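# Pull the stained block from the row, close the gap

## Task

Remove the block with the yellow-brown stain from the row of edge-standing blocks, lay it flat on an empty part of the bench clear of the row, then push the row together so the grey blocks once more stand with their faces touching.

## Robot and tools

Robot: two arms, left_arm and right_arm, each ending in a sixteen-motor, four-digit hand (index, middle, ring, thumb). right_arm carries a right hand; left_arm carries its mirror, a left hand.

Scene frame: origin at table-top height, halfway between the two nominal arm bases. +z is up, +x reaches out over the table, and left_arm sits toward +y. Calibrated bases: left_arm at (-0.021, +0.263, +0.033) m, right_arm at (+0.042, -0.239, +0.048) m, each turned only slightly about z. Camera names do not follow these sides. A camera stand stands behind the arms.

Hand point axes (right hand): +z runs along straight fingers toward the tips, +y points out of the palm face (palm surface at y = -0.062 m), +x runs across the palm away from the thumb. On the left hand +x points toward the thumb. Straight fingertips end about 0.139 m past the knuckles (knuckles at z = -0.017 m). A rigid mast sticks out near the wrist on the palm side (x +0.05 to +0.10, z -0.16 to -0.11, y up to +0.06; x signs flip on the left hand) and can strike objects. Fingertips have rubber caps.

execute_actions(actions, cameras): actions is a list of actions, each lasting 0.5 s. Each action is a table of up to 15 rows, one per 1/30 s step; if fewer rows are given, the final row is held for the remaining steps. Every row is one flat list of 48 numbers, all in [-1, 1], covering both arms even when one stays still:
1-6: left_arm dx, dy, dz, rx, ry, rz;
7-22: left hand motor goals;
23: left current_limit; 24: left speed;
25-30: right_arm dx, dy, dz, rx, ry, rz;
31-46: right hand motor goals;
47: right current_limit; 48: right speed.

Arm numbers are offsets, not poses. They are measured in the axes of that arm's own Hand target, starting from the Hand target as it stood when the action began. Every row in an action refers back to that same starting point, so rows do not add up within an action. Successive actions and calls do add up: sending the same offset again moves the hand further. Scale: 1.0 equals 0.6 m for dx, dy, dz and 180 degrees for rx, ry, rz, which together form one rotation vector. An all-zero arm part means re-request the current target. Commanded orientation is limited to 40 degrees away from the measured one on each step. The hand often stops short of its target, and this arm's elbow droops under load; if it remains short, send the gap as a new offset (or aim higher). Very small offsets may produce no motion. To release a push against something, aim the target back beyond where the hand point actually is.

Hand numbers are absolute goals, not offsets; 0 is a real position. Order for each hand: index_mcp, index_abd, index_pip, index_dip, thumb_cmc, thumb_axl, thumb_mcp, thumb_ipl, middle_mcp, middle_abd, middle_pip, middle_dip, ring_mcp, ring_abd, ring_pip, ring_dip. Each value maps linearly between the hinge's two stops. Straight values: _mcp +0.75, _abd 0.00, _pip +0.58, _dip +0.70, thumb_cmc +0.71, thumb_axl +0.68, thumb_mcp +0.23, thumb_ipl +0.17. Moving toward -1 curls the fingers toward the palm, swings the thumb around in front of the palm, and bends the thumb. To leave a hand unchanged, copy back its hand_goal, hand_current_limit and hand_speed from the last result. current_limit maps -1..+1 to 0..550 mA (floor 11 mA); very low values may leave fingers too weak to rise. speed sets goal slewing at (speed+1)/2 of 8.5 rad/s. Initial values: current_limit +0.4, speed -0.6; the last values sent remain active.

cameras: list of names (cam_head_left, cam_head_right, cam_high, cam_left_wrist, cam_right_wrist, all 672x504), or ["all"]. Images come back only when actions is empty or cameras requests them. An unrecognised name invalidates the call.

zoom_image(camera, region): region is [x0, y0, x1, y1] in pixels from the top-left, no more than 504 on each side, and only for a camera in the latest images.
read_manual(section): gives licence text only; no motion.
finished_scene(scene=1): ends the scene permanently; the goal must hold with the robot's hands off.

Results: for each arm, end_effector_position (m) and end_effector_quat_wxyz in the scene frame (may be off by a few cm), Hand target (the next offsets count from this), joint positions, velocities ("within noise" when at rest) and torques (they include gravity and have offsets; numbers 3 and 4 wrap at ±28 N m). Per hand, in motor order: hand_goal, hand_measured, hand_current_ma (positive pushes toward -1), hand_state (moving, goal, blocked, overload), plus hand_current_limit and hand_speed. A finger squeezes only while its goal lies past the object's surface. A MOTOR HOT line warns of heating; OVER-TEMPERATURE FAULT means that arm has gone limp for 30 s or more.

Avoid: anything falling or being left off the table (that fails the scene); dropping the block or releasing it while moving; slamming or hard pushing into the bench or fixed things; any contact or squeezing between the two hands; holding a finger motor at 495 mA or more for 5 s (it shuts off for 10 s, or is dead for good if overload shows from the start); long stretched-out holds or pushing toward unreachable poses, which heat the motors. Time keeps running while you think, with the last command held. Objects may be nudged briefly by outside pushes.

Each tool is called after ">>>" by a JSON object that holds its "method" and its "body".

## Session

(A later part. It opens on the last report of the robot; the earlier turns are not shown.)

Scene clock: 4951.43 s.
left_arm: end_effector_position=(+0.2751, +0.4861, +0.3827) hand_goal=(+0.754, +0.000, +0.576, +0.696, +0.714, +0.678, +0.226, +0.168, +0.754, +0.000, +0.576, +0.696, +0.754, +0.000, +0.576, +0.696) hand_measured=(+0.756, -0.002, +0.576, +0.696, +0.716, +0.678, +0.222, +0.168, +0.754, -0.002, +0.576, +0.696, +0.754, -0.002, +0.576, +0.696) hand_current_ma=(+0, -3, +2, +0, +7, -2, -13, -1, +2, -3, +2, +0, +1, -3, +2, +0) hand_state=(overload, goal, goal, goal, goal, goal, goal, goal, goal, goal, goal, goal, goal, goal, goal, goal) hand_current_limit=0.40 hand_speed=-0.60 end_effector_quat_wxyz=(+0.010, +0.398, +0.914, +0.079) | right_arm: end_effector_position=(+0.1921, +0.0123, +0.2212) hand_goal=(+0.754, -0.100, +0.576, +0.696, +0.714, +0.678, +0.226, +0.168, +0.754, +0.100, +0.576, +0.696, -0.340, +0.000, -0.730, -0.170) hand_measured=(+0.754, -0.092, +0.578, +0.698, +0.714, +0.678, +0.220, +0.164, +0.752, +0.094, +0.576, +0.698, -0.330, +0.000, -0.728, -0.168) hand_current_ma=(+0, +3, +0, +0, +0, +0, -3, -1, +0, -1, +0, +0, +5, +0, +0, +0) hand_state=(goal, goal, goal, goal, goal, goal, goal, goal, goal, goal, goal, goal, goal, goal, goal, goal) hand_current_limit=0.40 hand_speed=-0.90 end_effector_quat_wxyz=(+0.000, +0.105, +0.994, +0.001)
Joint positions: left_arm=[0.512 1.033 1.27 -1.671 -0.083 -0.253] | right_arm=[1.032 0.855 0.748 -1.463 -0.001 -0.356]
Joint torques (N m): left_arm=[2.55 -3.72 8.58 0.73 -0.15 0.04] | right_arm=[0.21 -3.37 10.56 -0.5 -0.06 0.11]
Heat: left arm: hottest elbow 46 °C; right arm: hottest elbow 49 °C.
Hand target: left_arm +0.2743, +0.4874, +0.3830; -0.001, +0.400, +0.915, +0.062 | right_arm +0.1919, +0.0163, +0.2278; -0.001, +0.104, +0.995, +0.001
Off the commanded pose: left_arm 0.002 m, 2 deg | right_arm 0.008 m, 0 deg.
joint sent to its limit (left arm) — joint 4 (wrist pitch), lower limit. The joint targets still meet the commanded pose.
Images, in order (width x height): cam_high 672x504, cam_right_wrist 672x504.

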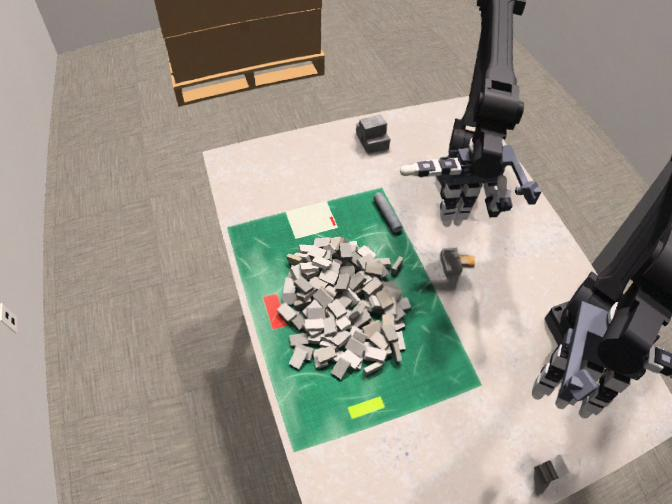

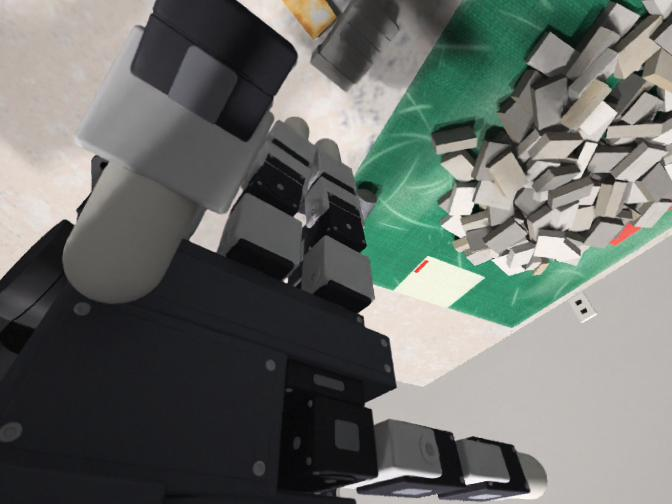

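>>> {"method": "execute_actions", "body": {"actions": [[[0,0,0,0,0,0,0.754,0,0.576,0.696,0.714,0.678,0.226,0.168,0.754,0,0.576,0.696,0.754,0,0.576,0.696,0.4,-0.6,0.04,0.04,0,0,0,0,0.754,-0.1,0.576,0.696,0.714,0.678,0.226,0.168,0.754,0.1,0.576,0.696,-0.34,0,-0.73,-0.17,0.4,-0.9]],[[0,0,0,0,0,0,0.754,0,0.576,0.696,0.714,0.678,0.226,0.168,0.754,0,0.576,0.696,0.754,0,0.576,0.696,0.4,-0.6,0.042,0.042,0.03,0,0,0,0.754,-0.1,0.576,0.696,0.714,0.678,0.226,0.168,0.754,0.1,0.576,0.696,-0.34,0,-0.73,-0.17,0.4,-0.9]],[[0,0,0,0,0,0,0.754,0,0.576,0.696,0.714,0.678,0.226,0.168,0.754,0,0.576,0.696,0.754,0,0.576,0.696,0.4,-0.6,0,0,0.055,0,0,0,0.754,-0.1,0.576,0.696,0.714,0.678,0.226,0.168,0.754,0.1,0.576,0.696,-0.34,0,-0.73,-0.17,0.4,-0.9]]], "cameras": ["cam_right_wrist","cam_high"]}}

>>> {"method": "zoom_image", "body": {"camera": "cam_right_wrist", "region": [270, 60, 430, 190]}}

>>> {"method": "zoom_image", "body": {"camera": "cam_high", "region": [425, 215, 495, 285]}}

Scene clock: 5007.43 s.
left_arm: end_effector_position=(+0.2751, +0.4861, +0.3827) hand_goal=(+0.754, +0.000, +0.576, +0.696, +0.714, +0.678, +0.226, +0.168, +0.754, +0.000, +0.576, +0.696, +0.754, +0.000, +0.576, +0.696) hand_measured=(+0.756, -0.002, +0.576, +0.696, +0.716, +0.678, +0.222, +0.168, +0.754, -0.002, +0.576, +0.696, +0.754, -0.002, +0.576, +0.696) hand_current_ma=(+0, -3, +2, +0, +7, -2, -13, -1, +2, -3, +2, +0, +1, -3, +2, +0) hand_state=(overload, goal, goal, goal, goal, goal, goal, goal, goal, goal, goal, goal, goal, goal, goal, goal) hand_current_limit=0.40 hand_speed=-0.60 end_effector_quat_wxyz=(+0.010, +0.398, +0.914, +0.079) | right_arm: end_effector_position=(+0.1501, +0.0739, +0.1806) hand_goal=(+0.754, -0.100, +0.576, +0.696, +0.714, +0.678, +0.226, +0.168, +0.754, +0.100, +0.576, +0.696, -0.340, +0.000, -0.730, -0.170) hand_measured=(+0.754, -0.092, +0.578, +0.698, +0.714, +0.678, +0.220, +0.164, +0.754, +0.094, +0.576, +0.698, -0.330, +0.000, -0.728, -0.168) hand_current_ma=(+0, +3, +0, +0, +0, +0, -3, -1, +0, -1, +0, +0, +5, +0, +0, +0) hand_state=(goal, goal, goal, goal, goal, goal, goal, goal, goal, goal, goal, goal, goal, goal, goal, goal) hand_current_limit=0.40 hand_speed=-0.90 end_effector_quat_wxyz=(-0.002, +0.097, +0.995, +0.002)
Joint positions: left_arm=[0.512 1.033 1.27 -1.671 -0.083 -0.253] | right_arm=[1.308 1.005 0.721 -1.284 -0.005 -0.097]
Joint torques (N m): left_arm=[2.67 -3.78 8.55 0.65 -0.14 0.04] | right_arm=[-0.97 -4.89 8.31 0.39 0.15 0.12]
Heat: left arm: hottest elbow 45 °C; right arm: hottest elbow 50 °C.
Hand target: left_arm +0.2743, +0.4874, +0.3830; -0.001, +0.400, +0.915, +0.062 | right_arm +0.1540, +0.0749, +0.1771; -0.001, +0.105, +0.995, +0.001
Off the commanded pose: left_arm 0.002 m, 2 deg | right_arm 0.005 m, 1 deg.
joint sent to its limit (left arm) — joint 4 (wrist pitch), lower limit. The joint targets still meet the commanded pose.
Images, in order (width x height): cam_high 672x504, cam_right_wrist 672x504.

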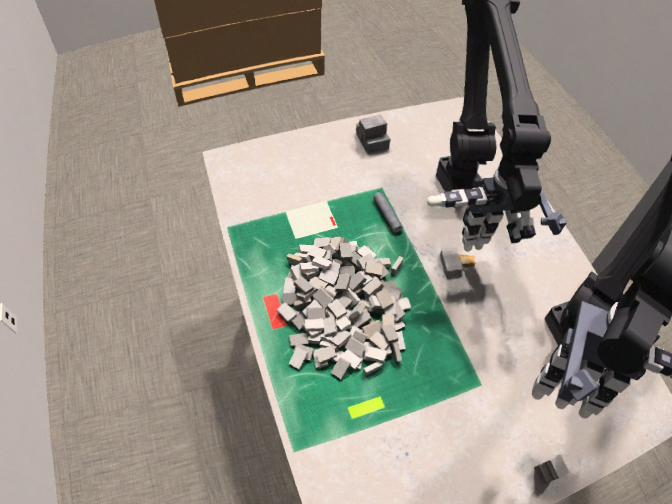

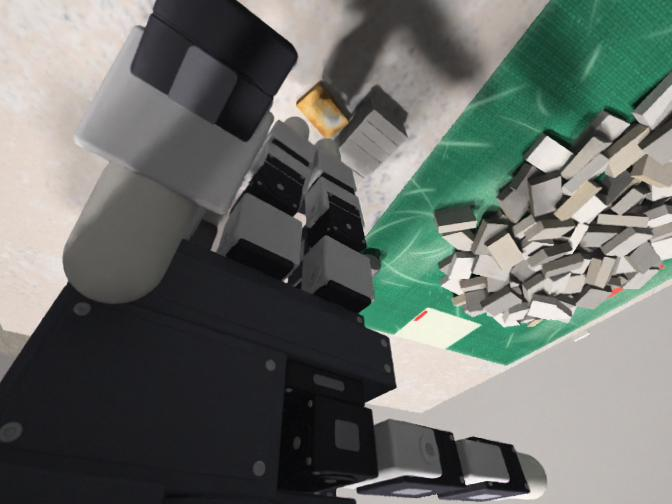

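Scaled by 3.150 from the camera's 672x504 image, which has a finer 960x720 frame.

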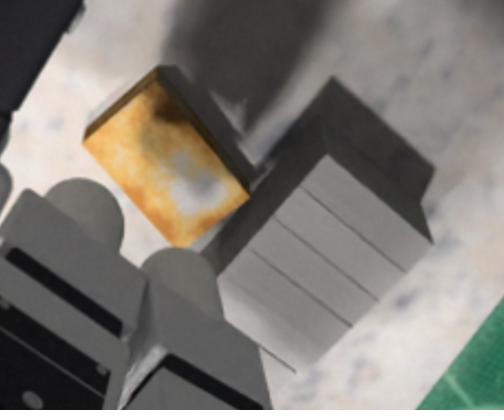

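Scaled by 7.200 from the camera's 672x504 image, which has a finer 960x720 frame.

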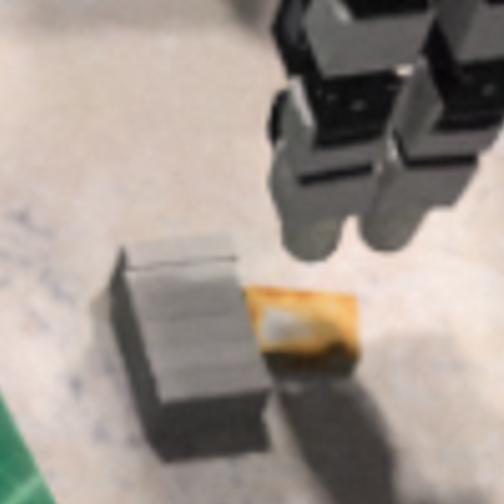

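>>> {"method": "execute_actions", "body": {"actions": [[[0,0,0,0,0,0,0.754,0,0.576,0.696,0.714,0.678,0.226,0.168,0.754,0,0.576,0.696,0.754,0,0.576,0.696,0.4,-0.6,-0.005,0.005,0.045,0,0,0,0.754,-0.1,0.576,0.696,0.714,0.678,0.226,0.168,0.754,0.1,0.576,0.696,-0.34,0,-0.73,-0.17,0.4,-0.9]]], "cameras": ["cam_right_wrist","cam_high"]}}

>>> {"method": "zoom_image", "body": {"camera": "cam_right_wrist", "region": [270, 60, 430, 190]}}

>>> {"method": "zoom_image", "body": {"camera": "cam_high", "region": [425, 215, 495, 285]}}

Scene clock: 5029.70 s.
left_arm: end_effector_position=(+0.2751, +0.4861, +0.3827) hand_goal=(+0.754, +0.000, +0.576, +0.696, +0.714, +0.678, +0.226, +0.168, +0.754, +0.000, +0.576, +0.696, +0.754, +0.000, +0.576, +0.696) hand_measured=(+0.756, -0.002, +0.576, +0.696, +0.716, +0.678, +0.222, +0.168, +0.754, -0.002, +0.576, +0.696, +0.754, -0.002, +0.576, +0.696) hand_current_ma=(+0, -3, +2, +0, +7, -2, -13, -1, +2, -3, +2, +0, +1, -3, +2, +0) hand_state=(overload, goal, goal, goal, goal, goal, goal, goal, goal, goal, goal, goal, goal, goal, goal, goal) hand_current_limit=0.40 hand_speed=-0.60 end_effector_quat_wxyz=(+0.010, +0.398, +0.914, +0.079) | right_arm: end_effector_position=(+0.1529, +0.0748, +0.1504) hand_goal=(+0.754, -0.100, +0.576, +0.696, +0.714, +0.678, +0.226, +0.168, +0.754, +0.100, +0.576, +0.696, -0.340, +0.000, -0.730, -0.170) hand_measured=(+0.754, -0.092, +0.578, +0.698, +0.714, +0.678, +0.220, +0.164, +0.752, +0.094, +0.576, +0.698, -0.330, +0.000, -0.728, -0.168) hand_current_ma=(+0, +3, +0, +0, +0, +0, -3, -1, +0, -1, +0, +0, +5, +0, +0, +0) hand_state=(goal, goal, goal, goal, goal, goal, goal, goal, goal, goal, goal, goal, goal, goal, goal, goal) hand_current_limit=0.40 hand_speed=-0.90 end_effector_quat_wxyz=(-0.003, +0.100, +0.995, -0.002)
Joint positions: left_arm=[0.512 1.033 1.27 -1.671 -0.083 -0.253] | right_arm=[1.301 1.05 0.667 -1.193 -0.005 -0.097]
Joint torques (N m): left_arm=[2.55 -3.66 8.57 0.7 -0.15 0.03] | right_arm=[-1.26 -5.89 8.34 0.35 0.12 0.01]
Heat: left arm: hottest elbow 45 °C; right arm: hottest elbow 49 °C.
Hand target: left_arm +0.2743, +0.4874, +0.3830; -0.001, +0.400, +0.915, +0.062 | right_arm +0.1574, +0.0773, +0.1501; -0.001, +0.104, +0.995, +0.001
Off the commanded pose: left_arm 0.002 m, 2 deg | right_arm 0.005 m, 1 deg.
joint sent to its limit (left arm) — joint 4 (wrist pitch), lower limit. The joint targets still meet the commanded pose.
Images, in order (width x height): cam_high 672x504, cam_right_wrist 672x504.

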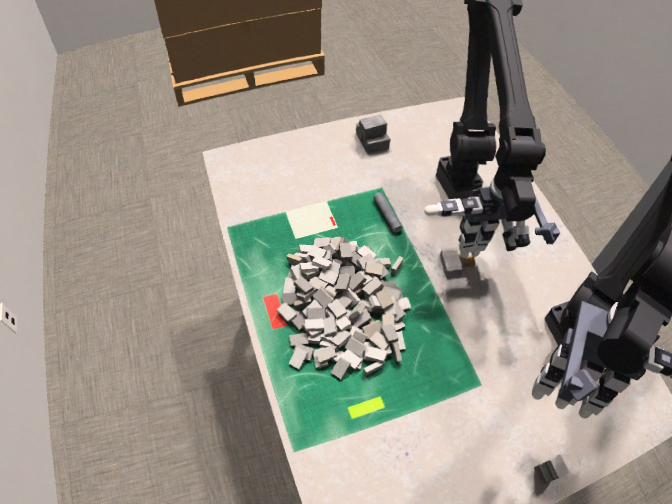

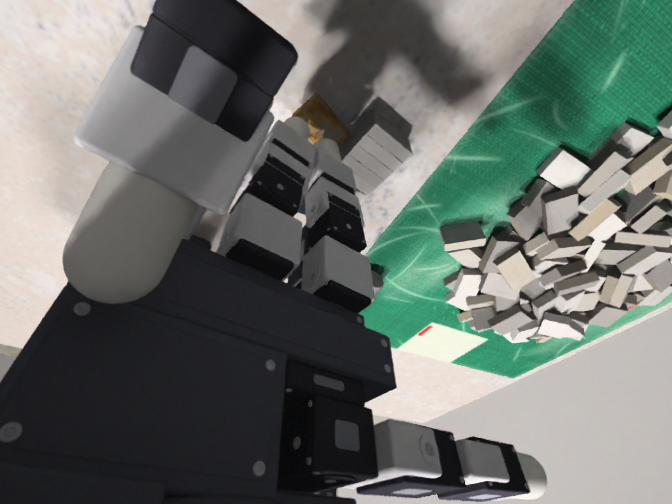

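Scaled by 3.150 from the camera's 672x504 image, which has a finer 960x720 frame.

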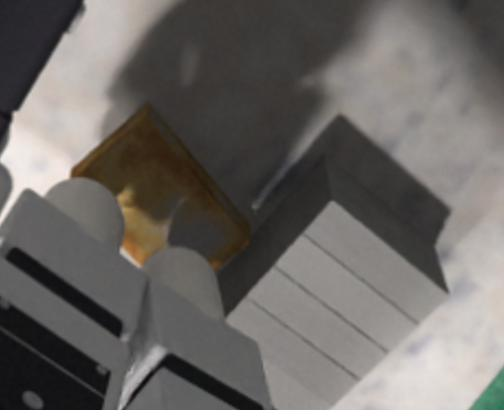

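Scaled by 7.200 from the camera's 672x504 image, which has a finer 960x720 frame.

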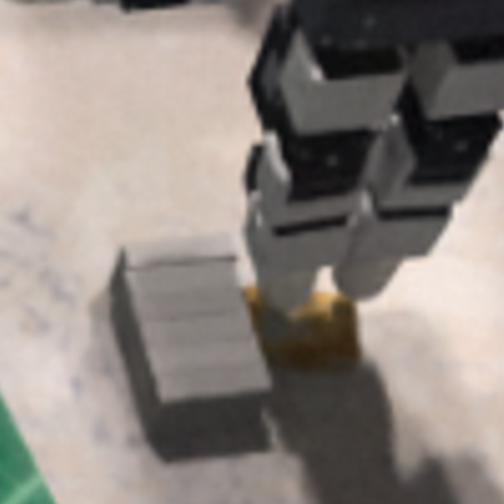

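>>> {"method": "execute_actions", "body": {"actions": [[[0,0,0,0,0,0,0.754,0,0.576,0.696,0.714,0.678,0.226,0.168,0.754,0,0.576,0.696,0.754,0,0.576,0.696,0.4,-0.6,0,0.008,0.016,0,0,0,0.754,-0.1,0.576,0.696,0.714,0.678,0.226,0.168,0.754,0.1,0.576,0.696,-0.34,0,-0.73,-0.17,0.4,-0.9]],[[0,0,0,0,0,0,0.754,0,0.576,0.696,0.714,0.678,0.226,0.168,0.754,0,0.576,0.696,0.754,0,0.576,0.696,0.4,-0.6,0,0,0.012,0,0,0,0.754,-0.1,0.576,0.696,0.714,0.678,0.226,0.168,0.754,0.1,0.576,0.696,-0.34,0,-0.73,-0.17,0.4,-0.9]]], "cameras": ["cam_right_wrist"]}}

>>> {"method": "zoom_image", "body": {"camera": "cam_right_wrist", "region": [270, 60, 430, 190]}}

Scene clock: 5043.77 s.
left_arm: end_effector_position=(+0.2751, +0.4861, +0.3827) hand_goal=(+0.754, +0.000, +0.576, +0.696, +0.714, +0.678, +0.226, +0.168, +0.754, +0.000, +0.576, +0.696, +0.754, +0.000, +0.576, +0.696) hand_measured=(+0.756, -0.002, +0.576, +0.696, +0.716, +0.678, +0.222, +0.168, +0.754, -0.002, +0.576, +0.696, +0.754, -0.002, +0.576, +0.696) hand_current_ma=(+0, -3, +2, +0, +7, -2, -13, -1, +2, -3, +2, +0, +1, -3, +2, +0) hand_state=(overload, goal, goal, goal, goal, goal, goal, goal, goal, goal, goal, goal, goal, goal, goal, goal) hand_current_limit=0.40 hand_speed=-0.60 end_effector_quat_wxyz=(+0.010, +0.398, +0.914, +0.079) | right_arm: end_effector_position=(+0.1557, +0.0835, +0.1427) hand_goal=(+0.754, -0.100, +0.576, +0.696, +0.714, +0.678, +0.226, +0.168, +0.754, +0.100, +0.576, +0.696, -0.340, +0.000, -0.730, -0.170) hand_measured=(+0.756, -0.096, +0.578, +0.698, +0.714, +0.678, +0.220, +0.164, +0.754, +0.092, +0.576, +0.698, -0.330, +0.000, -0.728, -0.168) hand_current_ma=(+0, +1, +0, +0, +0, +0, -3, -1, +0, -3, +0, +0, +5, +0, +0, +0) hand_state=(goal, goal, goal, goal, goal, goal, goal, goal, goal, goal, goal, goal, goal, goal, goal, goal) hand_current_limit=0.40 hand_speed=-0.90 end_effector_quat_wxyz=(+0.000, +0.100, +0.995, +0.008)
Joint positions: left_arm=[0.512 1.033 1.27 -1.671 -0.083 -0.253] | right_arm=[1.301 1.076 0.657 -1.136 -0.004 -0.097]
Joint torques (N m): left_arm=[2.61 -3.78 8.57 0.7 -0.16 0.05] | right_arm=[-1.03 -4.95 7.31 0.51 0.09 0.02]
Heat: left arm: hottest elbow 45 °C; right arm: hottest elbow 48 °C.
Hand target: left_arm +0.2743, +0.4874, +0.3830; -0.001, +0.400, +0.915, +0.062 | right_arm +0.1584, +0.0820, +0.1333; -0.001, +0.104, +0.995, +0.001
Off the commanded pose: left_arm 0.002 m, 2 deg | right_arm 0.010 m, 1 deg.
joint sent to its limit (left arm) — joint 4 (wrist pitch), lower limit. The joint targets still meet the commanded pose.
Images, in order (width x height): cam_right_wrist 672x504.

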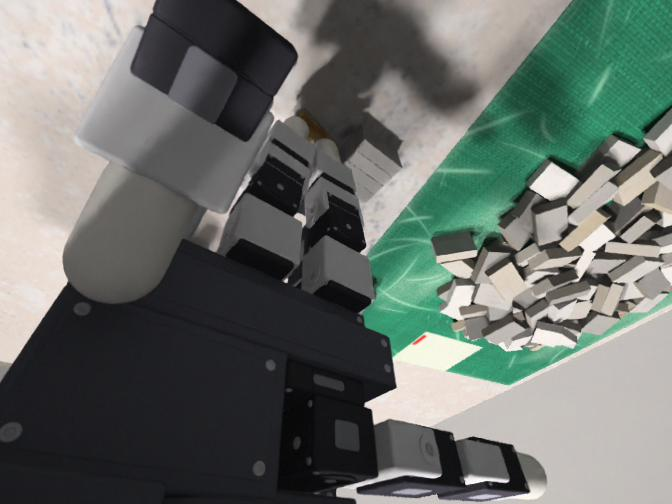

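Scaled by 3.150 from the camera's 672x504 image, which has a finer 960x720 frame.

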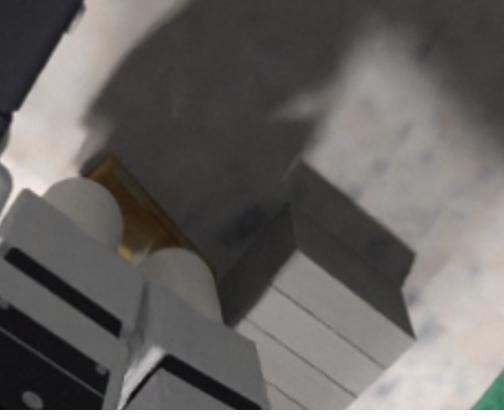

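>>> {"method": "execute_actions", "body": {"actions": [[[0,0,0,0,0,0,0.754,0,0.576,0.696,0.714,0.678,0.226,0.168,0.754,0,0.576,0.696,0.754,0,0.576,0.696,0.4,-0.6,0.008,0,0.007,0,0,0,0.754,-0.1,0.576,0.696,0.714,0.678,0.226,0.168,0.754,0.1,0.576,0.696,-0.34,0,-0.73,-0.17,0.4,-0.9]],[[0,0,0,0,0,0,0.754,0,0.576,0.696,0.714,0.678,0.226,0.168,0.754,0,0.576,0.696,0.754,0,0.576,0.696,0.4,-0.6,0.0167,0,0,0,0,0,0.754,-0.1,0.576,0.696,0.714,0.678,0.226,0.168,0.754,0.1,0.576,0.696,-0.34,0,-0.73,-0.17,0.4,-0.9]]], "cameras": ["cam_right_wrist","cam_high"]}}

>>> {"method": "zoom_image", "body": {"camera": "cam_right_wrist", "region": [270, 60, 430, 190]}}

>>> {"method": "zoom_image", "body": {"camera": "cam_high", "region": [425, 215, 495, 285]}}

Scene clock: 5053.87 s.
left_arm: end_effector_position=(+0.2751, +0.4861, +0.3827) hand_goal=(+0.754, +0.000, +0.576, +0.696, +0.714, +0.678, +0.226, +0.168, +0.754, +0.000, +0.576, +0.696, +0.754, +0.000, +0.576, +0.696) hand_measured=(+0.756, -0.002, +0.576, +0.696, +0.716, +0.678, +0.222, +0.168, +0.754, -0.002, +0.576, +0.696, +0.754, -0.002, +0.576, +0.696) hand_current_ma=(+0, -3, +2, +0, +7, -2, -13, -1, +2, -3, +2, +0, +1, -3, +2, +0) hand_state=(overload, goal, goal, goal, goal, goal, goal, goal, goal, goal, goal, goal, goal, goal, goal, goal) hand_current_limit=0.40 hand_speed=-0.60 end_effector_quat_wxyz=(+0.010, +0.398, +0.914, +0.079) | right_arm: end_effector_position=(+0.1508, +0.0862, +0.1428) hand_goal=(+0.754, -0.100, +0.576, +0.696, +0.714, +0.678, +0.226, +0.168, +0.754, +0.100, +0.576, +0.696, -0.340, +0.000, -0.730, -0.170) hand_measured=(+0.764, -0.078, +0.582, +0.698, +0.714, +0.678, +0.220, +0.164, +0.762, +0.110, +0.580, +0.698, -0.330, +0.000, -0.728, -0.168) hand_current_ma=(+4, +13, +2, +0, +0, +0, -3, -1, +3, +3, +1, +0, +5, +0, +0, +0) hand_state=(goal, blocked, goal, goal, goal, goal, goal, goal, goal, goal, goal, goal, goal, goal, goal, goal) hand_current_limit=0.40 hand_speed=-0.90 end_effector_quat_wxyz=(+0.008, +0.107, +0.994, +0.010)
Joint positions: left_arm=[0.512 1.033 1.27 -1.671 -0.083 -0.253] | right_arm=[1.338 1.076 0.655 -1.127 0.012 -0.046]
Joint torques (N m): left_arm=[2.61 -3.72 8.57 0.7 -0.15 0.04] | right_arm=[0.44 -4.6 6.69 0.64 -0.44 0.09]
Heat: left arm: hottest elbow 45 °C; right arm: hottest elbow 47 °C.
Hand target: left_arm +0.2743, +0.4874, +0.3830; -0.001, +0.400, +0.915, +0.062 | right_arm +0.1439, +0.0851, +0.1290; -0.001, +0.104, +0.995, +0.001
Off the commanded pose: left_arm 0.002 m, 2 deg | right_arm 0.016 m, 1 deg.
joint sent to its limit (left arm) — joint 4 (wrist pitch), lower limit. The joint targets still meet the commanded pose.
Images, in order (width x height): cam_high 672x504, cam_right_wrist 672x504.

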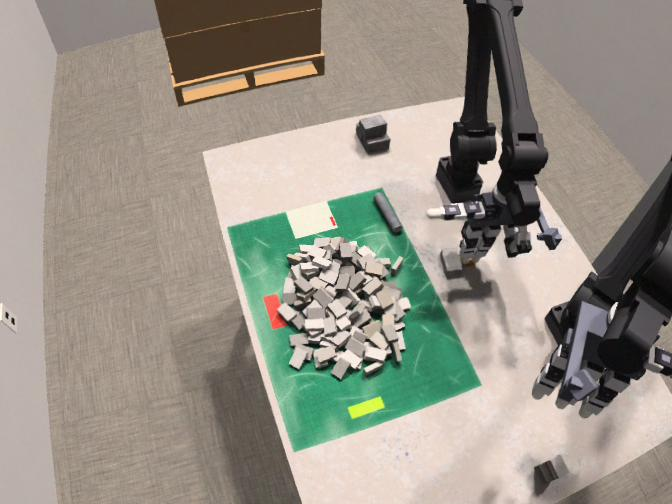

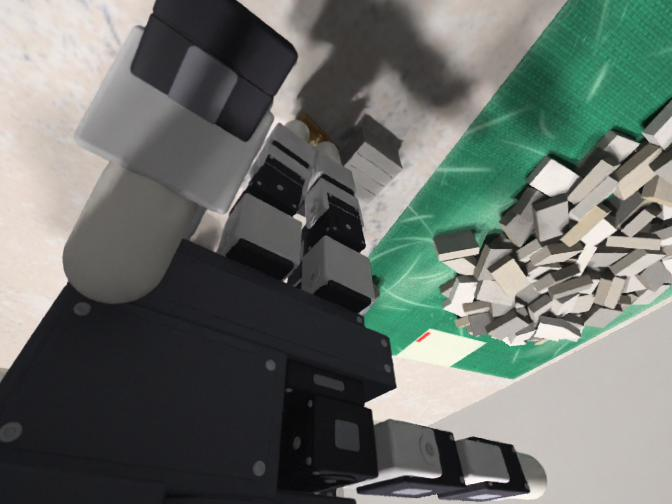

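Scaled by 3.150 from the camera's 672x504 image, which has a finer 960x720 frame.

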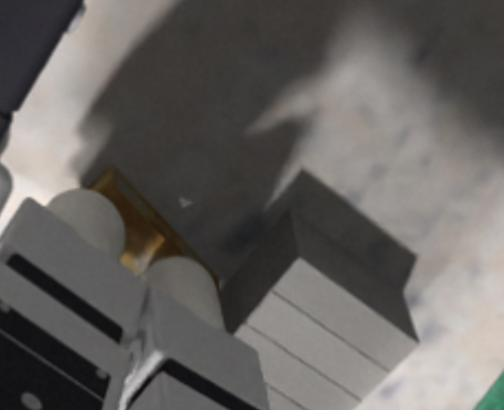

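Scaled by 7.200 from the camera's 672x504 image, which has a finer 960x720 frame.

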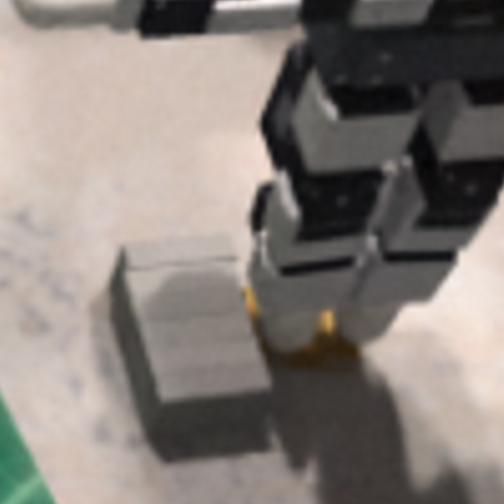

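>>> {"method": "execute_actions", "body": {"actions": [[[0,0,0,0,0,0,0.754,0,0.576,0.696,0.714,0.678,0.226,0.168,0.754,0,0.576,0.696,0.754,0,0.576,0.696,0.4,-0.6,0.0167,0,0,0,0,0,0.754,-0.1,0.576,0.696,0.714,0.678,0.226,0.168,0.754,0.1,0.576,0.696,-0.34,0,-0.73,-0.17,0.4,-0.9]],[[0,0,0,0,0,0,0.754,0,0.576,0.696,0.714,0.678,0.226,0.168,0.754,0,0.576,0.696,0.754,0,0.576,0.696,0.4,-0.6,0.0167,0,0,0,0,0,0.754,-0.1,0.576,0.696,0.714,0.678,0.226,0.168,0.754,0.1,0.576,0.696,-0.34,0,-0.73,-0.17,0.4,-0.9]]], "cameras": ["cam_right_wrist","cam_high"]}}

>>> {"method": "zoom_image", "body": {"camera": "cam_right_wrist", "region": [270, 60, 430, 190]}}

>>> {"method": "zoom_image", "body": {"camera": "cam_high", "region": [425, 215, 495, 285]}}

Scene clock: 5067.77 s.
left_arm: end_effector_position=(+0.2751, +0.4861, +0.3827) hand_goal=(+0.754, +0.000, +0.576, +0.696, +0.714, +0.678, +0.226, +0.168, +0.754, +0.000, +0.576, +0.696, +0.754, +0.000, +0.576, +0.696) hand_measured=(+0.756, -0.002, +0.576, +0.696, +0.716, +0.678, +0.222, +0.168, +0.754, -0.002, +0.576, +0.696, +0.754, -0.002, +0.576, +0.696) hand_current_ma=(+0, -3, +2, +0, +7, -2, -13, -1, +2, -3, +2, +0, +1, -3, +2, +0) hand_state=(overload, goal, goal, goal, goal, goal, goal, goal, goal, goal, goal, goal, goal, goal, goal, goal) hand_current_limit=0.40 hand_speed=-0.60 end_effector_quat_wxyz=(+0.010, +0.398, +0.914, +0.079) | right_arm: end_effector_position=(+0.1330, +0.0909, +0.1431) hand_goal=(+0.754, -0.100, +0.576, +0.696, +0.714, +0.678, +0.226, +0.168, +0.754, +0.100, +0.576, +0.696, -0.340, +0.000, -0.730, -0.170) hand_measured=(+0.762, -0.048, +0.582, +0.698, +0.714, +0.678, +0.220, +0.164, +0.756, +0.102, +0.578, +0.698, -0.330, +0.000, -0.728, -0.168) hand_current_ma=(+4, +56, +2, +0, +0, +0, -3, -1, +0, +0, +0, +0, +5, +0, +0, +0) hand_state=(goal, blocked, goal, goal, goal, goal, goal, goal, goal, goal, goal, goal, goal, goal, goal, goal) hand_current_limit=0.40 hand_speed=-0.90 end_effector_quat_wxyz=(+0.011, +0.108, +0.994, +0.011)
Joint positions: left_arm=[0.512 1.033 1.27 -1.671 -0.083 -0.253] | right_arm=[1.416 1.076 0.654 -1.124 0.02 0.033]
Joint torques (N m): left_arm=[2.61 -3.72 8.55 0.69 -0.16 0.03] | right_arm=[0.5 -4.89 6.76 0.54 -0.7 0.13]
Heat: left arm: hottest elbow 45 °C; right arm: hottest elbow 47 °C.
Hand target: left_arm +0.2743, +0.4874, +0.3830; -0.001, +0.400, +0.915, +0.062 | right_arm +0.1243, +0.0892, +0.1290; -0.001, +0.104, +0.995, +0.001
Off the commanded pose: left_arm 0.002 m, 2 deg | right_arm 0.017 m, 2 deg.
joint sent to its limit (left arm) — joint 4 (wrist pitch), lower limit. The joint targets still meet the commanded pose.
Images, in order (width x height): cam_high 672x504, cam_right_wrist 672x504.

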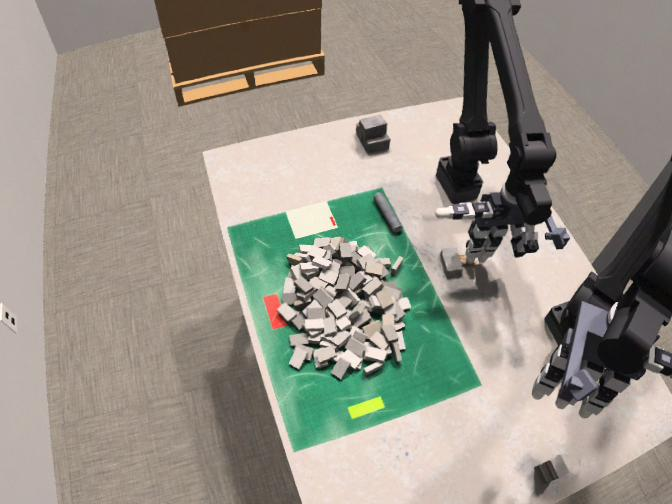

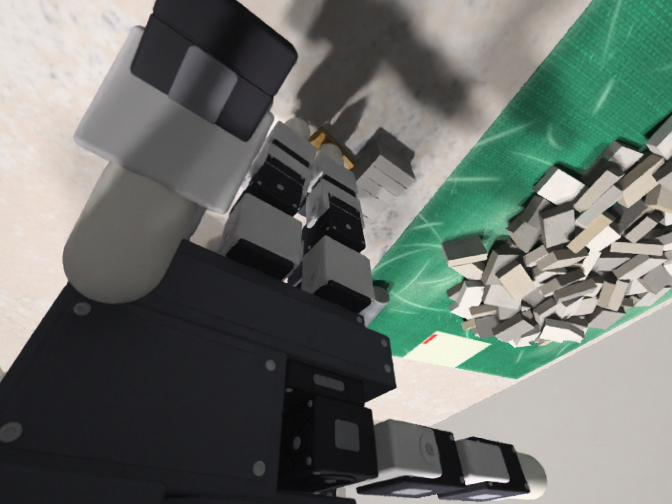

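Scaled by 3.150 from the camera's 672x504 image, which has a finer 960x720 frame.

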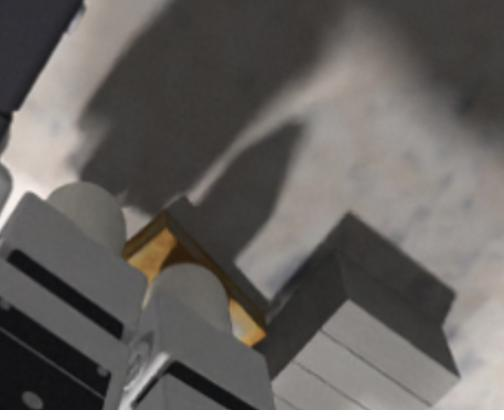

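Scaled by 7.200 from the camera's 672x504 image, which has a finer 960x720 frame.

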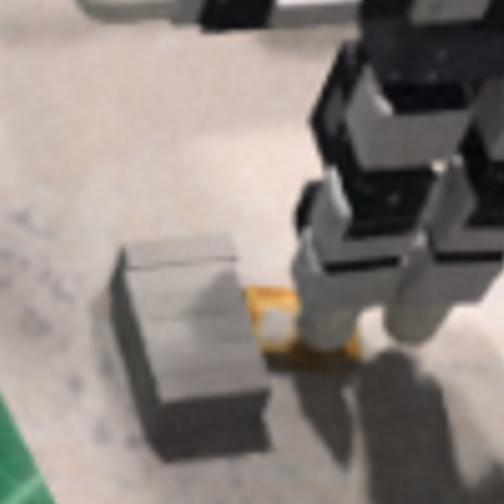

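>>> {"method": "execute_actions", "body": {"actions": [[[0,0,0,0,0,0,0.754,0,0.576,0.696,0.714,0.678,0.226,0.168,0.754,0,0.576,0.696,0.754,0,0.576,0.696,0.4,-0.6,0,0,-0.05,0,0,0,0.754,-0.1,0.576,0.696,0.714,0.678,0.226,0.168,0.754,0.1,0.576,0.696,-0.34,0,-0.73,-0.17,0.4,-0.9]],[[0,0,0,0,0,0,0.754,0,0.576,0.696,0.714,0.678,0.226,0.168,0.754,0,0.576,0.696,0.754,0,0.576,0.696,0.4,-0.6,0,0,-0.07,0,0,0,0.754,-0.1,0.576,0.696,0.714,0.678,0.226,0.168,0.754,0.1,0.576,0.696,-0.34,0,-0.73,-0.17,0.4,-0.9]],[[0,0,0,0,0,0,0.754,0,0.576,0.696,0.714,0.678,0.226,0.168,0.754,0,0.576,0.696,0.754,0,0.576,0.696,0.4,-0.6,0.0561,-0.0131,-0.03,0,0,-0.1463,0.754,0.1,0.576,0.696,0.714,0.678,0.226,0.168,0.754,-0.1,0.576,0.696,-0.34,0,-0.73,-0.17,0.4,-0.9]],[[0,0,0,0,0,0,0.754,0,0.576,0.696,0.714,0.678,0.226,0.168,0.754,0,0.576,0.696,0.754,0,0.576,0.696,0.4,-0.6,0.0561,-0.0131,0,0,0,-0.1463,0.754,0.1,0.576,0.696,0.714,0.678,0.226,0.168,0.754,-0.1,0.576,0.696,-0.34,0,-0.73,-0.17,0.4,-0.9]],[[0,0,0,0,0,0,0.754,0,0.576,0.696,0.714,0.678,0.226,0.168,0.754,0,0.576,0.696,0.754,0,0.576,0.696,0.4,-0.6,0.0561,-0.0131,0,0,0,-0.1463,0.754,0.1,0.576,0.696,0.714,0.678,0.226,0.168,0.754,-0.1,0.576,0.696,-0.34,0,-0.73,-0.17,0.4,-0.9]]], "cameras": ["cam_right_wrist","cam_high"]}}

>>> {"method": "zoom_image", "body": {"camera": "cam_right_wrist", "region": [260, 0, 460, 160]}}

>>> {"method": "zoom_image", "body": {"camera": "cam_high", "region": [425, 215, 495, 285]}}

Scene clock: 5111.03 s.
left_arm: end_effector_position=(+0.2751, +0.4861, +0.3827) hand_goal=(+0.754, +0.000, +0.576, +0.696, +0.714, +0.678, +0.226, +0.168, +0.754, +0.000, +0.576, +0.696, +0.754, +0.000, +0.576, +0.696) hand_measured=(+0.756, -0.002, +0.576, +0.696, +0.716, +0.678, +0.222, +0.168, +0.754, -0.002, +0.576, +0.696, +0.754, -0.002, +0.576, +0.696) hand_current_ma=(+0, -3, +2, +0, +7, -2, -13, -1, +2, -3, +2, +0, +1, -3, +2, +0) hand_state=(overload, goal, goal, goal, goal, goal, goal, goal, goal, goal, goal, goal, goal, goal, goal, goal) hand_current_limit=0.40 hand_speed=-0.60 end_effector_quat_wxyz=(+0.010, +0.398, +0.914, +0.079) | right_arm: end_effector_position=(+0.0346, +0.0345, +0.2078) hand_goal=(+0.754, +0.100, +0.576, +0.696, +0.714, +0.678, +0.226, +0.168, +0.754, -0.100, +0.576, +0.696, -0.340, +0.000, -0.730, -0.170) hand_measured=(+0.752, +0.098, +0.578, +0.698, +0.714, +0.678, +0.220, +0.164, +0.752, -0.096, +0.576, +0.698, -0.330, +0.000, -0.728, -0.168) hand_current_ma=(+0, +0, +0, +0, +0, +0, -3, -1, +0, +0, +0, +0, +5, +0, +0, +0) hand_state=(goal, goal, goal, goal, goal, goal, goal, goal, goal, goal, goal, goal, goal, goal, goal, goal) hand_current_limit=0.40 hand_speed=-0.90 end_effector_quat_wxyz=(-0.005, -0.551, +0.835, -0.006)
Joint positions: left_arm=[0.512 1.033 1.27 -1.671 -0.083 -0.253] | right_arm=[1.328 0.946 0.762 -1.401 0.002 -1.438]
Joint torques (N m): left_arm=[2.55 -3.78 8.55 0.69 -0.16 0.03] | right_arm=[-1.2 -4.01 11.44 -0.25 -0.24 -0.11]
Heat: left arm: hottest elbow 45 °C; right arm: hottest elbow 47 °C.
Hand target: left_arm +0.2743, +0.4874, +0.3830; -0.001, +0.400, +0.915, +0.062 | right_arm +0.0387, +0.0444, +0.2190; +0.000, -0.552, +0.834, +0.001
Off the commanded pose: left_arm 0.002 m, 2 deg | right_arm 0.016 m, 1 deg.
joint sent to its limit (left arm) — joint 4 (wrist pitch), lower limit. The joint targets still meet the commanded pose.
Images, in order (width x height): cam_high 672x504, cam_right_wrist 672x504.

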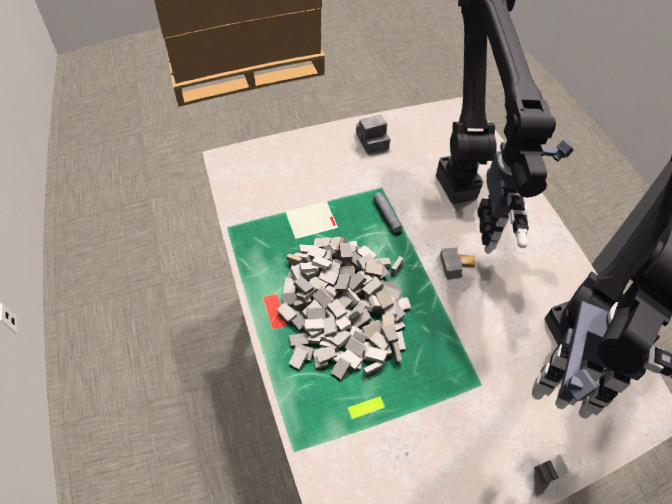

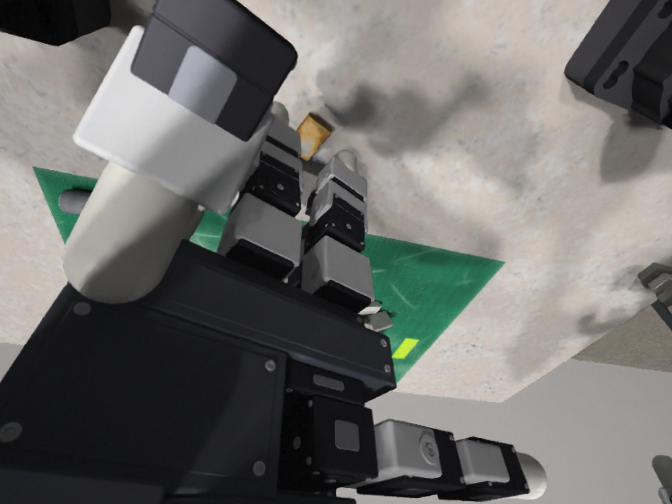

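Scaled by 2.520 from the camera's 672x504 image, which has a finer 960x720 frame.

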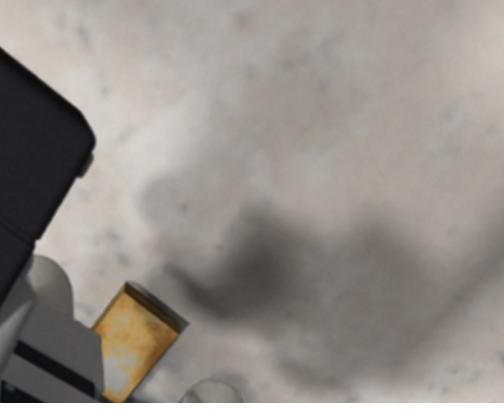

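Scaled by 7.200 from the camera's 672x504 image, which has a finer 960x720 frame.

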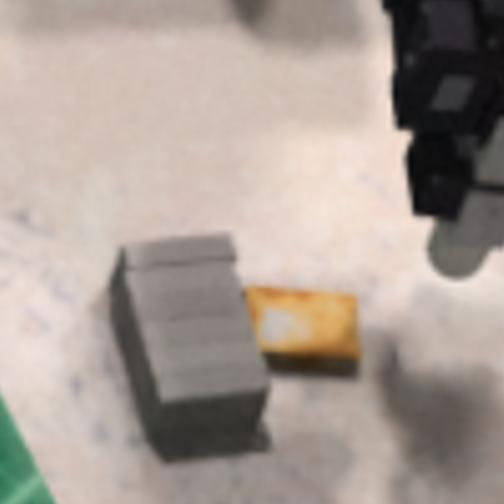

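>>> {"method": "execute_actions", "body": {"actions": [[[0,0,0,0,0,0,0.754,0,0.576,0.696,0.714,0.678,0.226,0.168,0.754,0,0.576,0.696,0.754,0,0.576,0.696,0.4,-0.6,-0.0287,-0.0433,0.03,0,0,0,0.754,0.12,0.576,0.696,0.714,0.678,0.226,0.168,0.754,-0.12,0.576,0.696,-0.34,0,-0.73,-0.17,0.4,-0.9]],[[0,0,0,0,0,0,0.754,0,0.576,0.696,0.714,0.678,0.226,0.168,0.754,0,0.576,0.696,0.754,0,0.576,0.696,0.4,-0.6,0,0,0.06,0,0,0,0.754,0.12,0.576,0.696,0.714,0.678,0.226,0.168,0.754,-0.12,0.576,0.696,-0.34,0,-0.73,-0.17,0.4,-0.9]]], "cameras": ["cam_right_wrist","cam_high"]}}

>>> {"method": "zoom_image", "body": {"camera": "cam_right_wrist", "region": [260, 50, 400, 170]}}

>>> {"method": "zoom_image", "body": {"camera": "cam_high", "region": [425, 215, 495, 285]}}

Scene clock: 5133.60 s.
left_arm: end_effector_position=(+0.2751, +0.4861, +0.3827) hand_goal=(+0.754, +0.000, +0.576, +0.696, +0.714, +0.678, +0.226, +0.168, +0.754, +0.000, +0.576, +0.696, +0.754, +0.000, +0.576, +0.696) hand_measured=(+0.756, -0.002, +0.576, +0.696, +0.716, +0.678, +0.222, +0.168, +0.754, -0.002, +0.576, +0.696, +0.754, -0.002, +0.576, +0.696) hand_current_ma=(+0, -3, +2, +0, +7, -2, -13, -1, +2, -3, +2, +0, +1, -3, +2, +0) hand_state=(overload, goal, goal, goal, goal, goal, goal, goal, goal, goal, goal, goal, goal, goal, goal, goal) hand_current_limit=0.40 hand_speed=-0.60 end_effector_quat_wxyz=(+0.010, +0.398, +0.914, +0.079) | right_arm: end_effector_position=(+0.0715, +0.0475, +0.1667) hand_goal=(+0.754, +0.120, +0.576, +0.696, +0.714, +0.678, +0.226, +0.168, +0.754, -0.120, +0.576, +0.696, -0.340, +0.000, -0.730, -0.170) hand_measured=(+0.752, +0.118, +0.576, +0.698, +0.714, +0.678, +0.220, +0.164, +0.752, -0.118, +0.576, +0.698, -0.330, +0.000, -0.728, -0.168) hand_current_ma=(+0, +0, +0, +0, +0, +0, -3, -1, +0, +0, +0, +0, +5, +0, +0, +0) hand_state=(goal, goal, goal, goal, goal, goal, goal, goal, goal, goal, goal, goal, goal, goal, goal, goal) hand_current_limit=0.40 hand_speed=-0.90 end_effector_quat_wxyz=(+0.000, -0.544, +0.839, -0.001)
Joint positions: left_arm=[0.512 1.033 1.27 -1.671 -0.083 -0.253] | right_arm=[1.201 1.045 0.708 -1.236 0.001 -1.55]
Joint torques (N m): left_arm=[2.55 -3.78 8.54 0.68 -0.16 0.03] | right_arm=[-0.03 -5.6 8.31 0.29 -0.26 -0.11]
Heat: left arm: hottest elbow 45 °C; right arm: hottest elbow 48 °C.
Hand target: left_arm +0.2743, +0.4874, +0.3830; -0.001, +0.400, +0.915, +0.062 | right_arm +0.0694, +0.0503, +0.1651; +0.000, -0.552, +0.834, +0.001
Off the commanded pose: left_arm 0.002 m, 2 deg | right_arm 0.004 m, 1 deg.
joint sent to its limit (left arm) — joint 4 (wrist pitch), lower limit. The joint targets still meet the commanded pose.
Images, in order (width x height): cam_high 672x504, cam_right_wrist 672x504.

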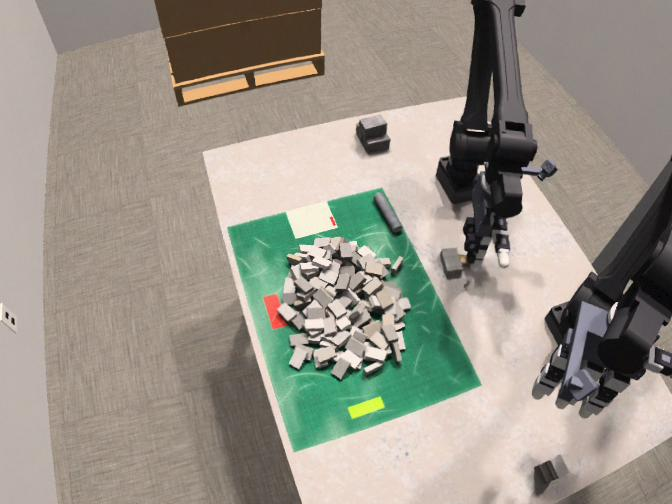

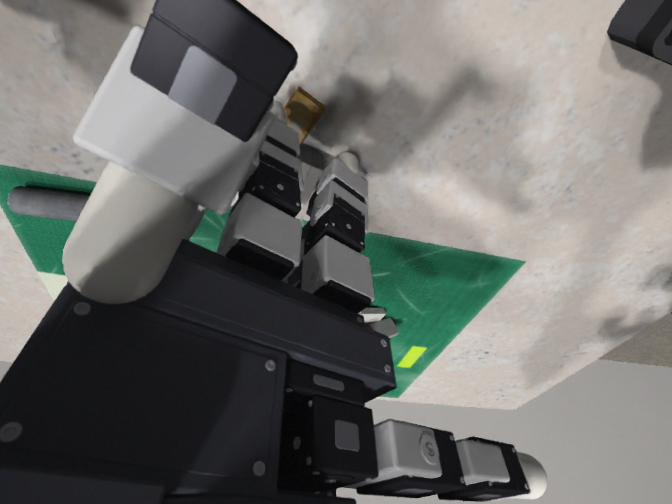

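Scaled by 3.600 from the camera's 672x504 image, which has a finer 960x720 frame.

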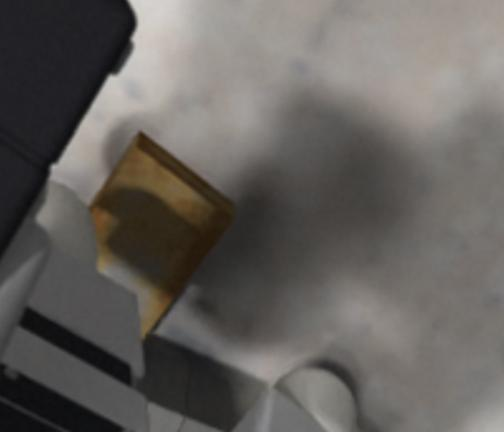

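Scaled by 7.200 from the camera's 672x504 image, which has a finer 960x720 frame.

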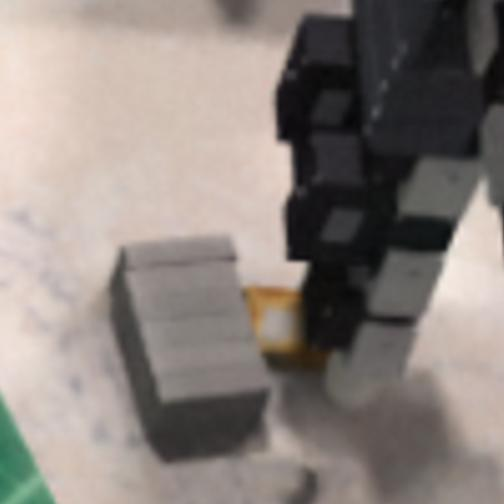

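>>> {"method": "execute_actions", "body": {"actions": [[[0,0,0,0,0,0,0.754,0,0.576,0.696,0.714,0.678,0.226,0.168,0.754,0,0.576,0.696,0.754,0,0.576,0.696,0.4,-0.6,0.0173,-0.004,0.02,0,0,0,0.754,0.12,0.576,0.696,0.714,0.678,0.226,0.168,0.754,-0.12,0.576,0.696,-0.34,0,-0.73,-0.17,0.4,-0.9]]], "cameras": ["cam_right_wrist"]}}

>>> {"method": "zoom_image", "body": {"camera": "cam_right_wrist", "region": [260, 50, 400, 170]}}

Scene clock: 5151.73 s.
left_arm: end_effector_position=(+0.2751, +0.4861, +0.3827) hand_goal=(+0.754, +0.000, +0.576, +0.696, +0.714, +0.678, +0.226, +0.168, +0.754, +0.000, +0.576, +0.696, +0.754, +0.000, +0.576, +0.696) hand_measured=(+0.756, -0.002, +0.576, +0.696, +0.716, +0.678, +0.222, +0.168, +0.754, -0.002, +0.576, +0.696, +0.754, -0.002, +0.576, +0.696) hand_current_ma=(+0, -3, +2, +0, +7, -2, -13, -1, +2, -3, +2, +0, +1, -3, +2, +0) hand_state=(overload, goal, goal, goal, goal, goal, goal, goal, goal, goal, goal, goal, goal, goal, goal, goal) hand_current_limit=0.40 hand_speed=-0.60 end_effector_quat_wxyz=(+0.010, +0.398, +0.914, +0.079) | right_arm: end_effector_position=(+0.0667, +0.0370, +0.1506) hand_goal=(+0.754, +0.120, +0.576, +0.696, +0.714, +0.678, +0.226, +0.168, +0.754, -0.120, +0.576, +0.696, -0.340, +0.000, -0.730, -0.170) hand_measured=(+0.752, +0.118, +0.576, +0.698, +0.714, +0.678, +0.220, +0.164, +0.752, -0.118, +0.576, +0.698, -0.330, +0.000, -0.728, -0.168) hand_current_ma=(+0, +0, +0, +0, +0, +0, -3, -1, +0, +0, +0, +0, +5, +0, +0, +0) hand_state=(goal, goal, goal, goal, goal, goal, goal, goal, goal, goal, goal, goal, goal, goal, goal, goal) hand_current_limit=0.40 hand_speed=-0.90 end_effector_quat_wxyz=(-0.007, -0.548, +0.836, -0.005)
Joint positions: left_arm=[0.512 1.033 1.27 -1.671 -0.083 -0.253] | right_arm=[1.201 1.042 0.662 -1.208 0.001 -1.559]
Joint torques (N m): left_arm=[2.61 -3.72 8.55 0.72 -0.15 0.03] | right_arm=[-0.67 -6.77 8.18 0.28 -0.24 -0.1]
Heat: left arm: hottest elbow 45 °C; right arm: hottest elbow 47 °C.
Hand target: left_arm +0.2743, +0.4874, +0.3830; -0.001, +0.400, +0.915, +0.062 | right_arm +0.0674, +0.0398, +0.1530; +0.000, -0.552, +0.834, +0.001
Off the commanded pose: left_arm 0.002 m, 2 deg | right_arm 0.004 m, 1 deg.
joint sent to its limit (left arm) — joint 4 (wrist pitch), lower limit. The joint targets still meet the commanded pose.
Images, in order (width x height): cam_right_wrist 672x504.

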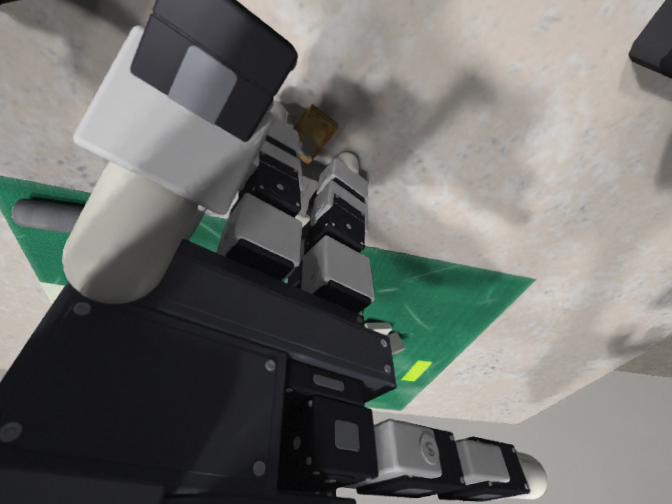

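Scaled by 3.600 from the camera's 672x504 image, which has a finer 960x720 frame.

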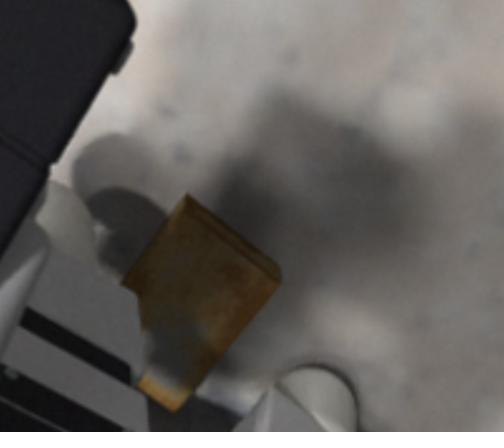

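>>> {"method": "execute_actions", "body": {"actions": [[[0,0,0,0,0,0,0.754,0,0.576,0.696,0.714,0.678,0.226,0.168,0.754,0,0.576,0.696,0.754,0,0.576,0.696,0.4,-0.6,-0.003,-0.002,0.0367,0,0,0,0.754,0.12,0.576,0.696,0.714,0.678,0.226,0.168,0.754,-0.12,0.576,0.696,-0.34,0,-0.73,-0.17,0.4,-0.9]]], "cameras": ["cam_right_wrist"]}}

>>> {"method": "zoom_image", "body": {"camera": "cam_right_wrist", "region": [260, 70, 400, 190]}}

Scene clock: 5166.07 s.
left_arm: end_effector_position=(+0.2751, +0.4861, +0.3827) hand_goal=(+0.754, +0.000, +0.576, +0.696, +0.714, +0.678, +0.226, +0.168, +0.754, +0.000, +0.576, +0.696, +0.754, +0.000, +0.576, +0.696) hand_measured=(+0.756, -0.002, +0.576, +0.696, +0.716, +0.678, +0.222, +0.168, +0.754, -0.002, +0.576, +0.696, +0.754, -0.002, +0.576, +0.696) hand_current_ma=(+0, -3, +2, +0, +7, -2, -13, -1, +2, -3, +2, +0, +1, -3, +2, +0) hand_state=(overload, goal, goal, goal, goal, goal, goal, goal, goal, goal, goal, goal, goal, goal, goal, goal) hand_current_limit=0.40 hand_speed=-0.60 end_effector_quat_wxyz=(+0.010, +0.398, +0.914, +0.079) | right_arm: end_effector_position=(+0.0678, +0.0399, +0.1340) hand_goal=(+0.754, +0.120, +0.576, +0.696, +0.714, +0.678, +0.226, +0.168, +0.754, -0.120, +0.576, +0.696, -0.340, +0.000, -0.730, -0.170) hand_measured=(+0.752, +0.118, +0.576, +0.698, +0.714, +0.678, +0.220, +0.164, +0.752, -0.118, +0.576, +0.698, -0.330, +0.000, -0.728, -0.168) hand_current_ma=(+0, +0, +0, +0, +0, +0, -3, -1, +0, +0, +0, +0, +5, +0, +0, +0) hand_state=(goal, goal, goal, goal, goal, goal, goal, goal, goal, goal, goal, goal, goal, goal, goal, goal) hand_current_limit=0.40 hand_speed=-0.90 end_effector_quat_wxyz=(+0.001, -0.550, +0.835, +0.000)
Joint positions: left_arm=[0.512 1.033 1.27 -1.671 -0.083 -0.253] | right_arm=[1.201 1.061 0.626 -1.133 0.001 -1.564]
Joint torques (N m): left_arm=[2.49 -3.66 8.58 0.69 -0.15 0.03] | right_arm=[-0.85 -5.13 7.8 0.32 -0.25 -0.1]
Heat: left arm: hottest elbow 45 °C; right arm: hottest elbow 46 °C.
Hand target: left_arm +0.2743, +0.4874, +0.3830; -0.001, +0.400, +0.915, +0.062 | right_arm +0.0692, +0.0411, +0.1310; +0.000, -0.552, +0.834, +0.001
Off the commanded pose: left_arm 0.002 m, 2 deg | right_arm 0.004 m, 0 deg.
joint sent to its limit (left arm) — joint 4 (wrist pitch), lower limit. The joint targets still meet the commanded pose.
Images, in order (width x height): cam_right_wrist 672x504.

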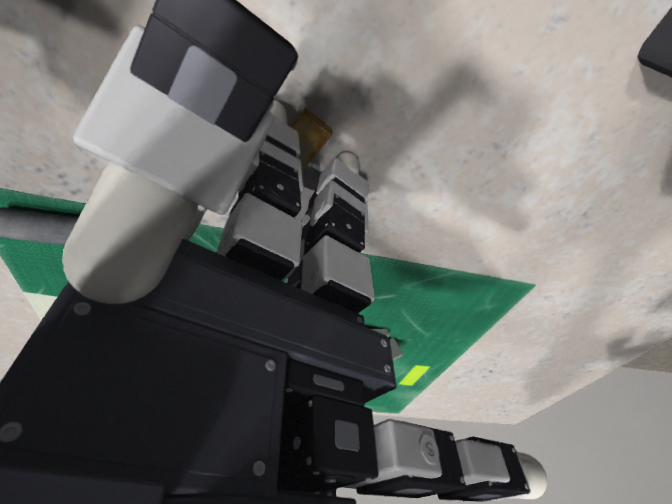

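Scaled by 3.600 from the camera's 672x504 image, which has a finer 960x720 frame.

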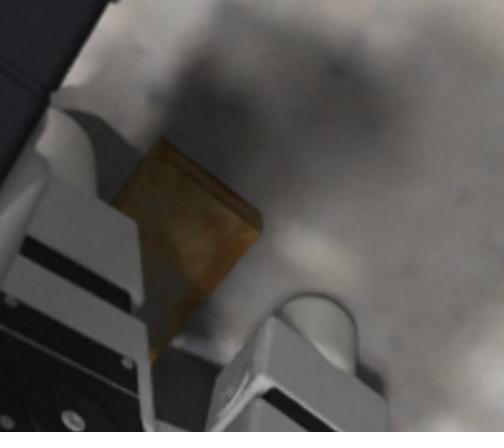

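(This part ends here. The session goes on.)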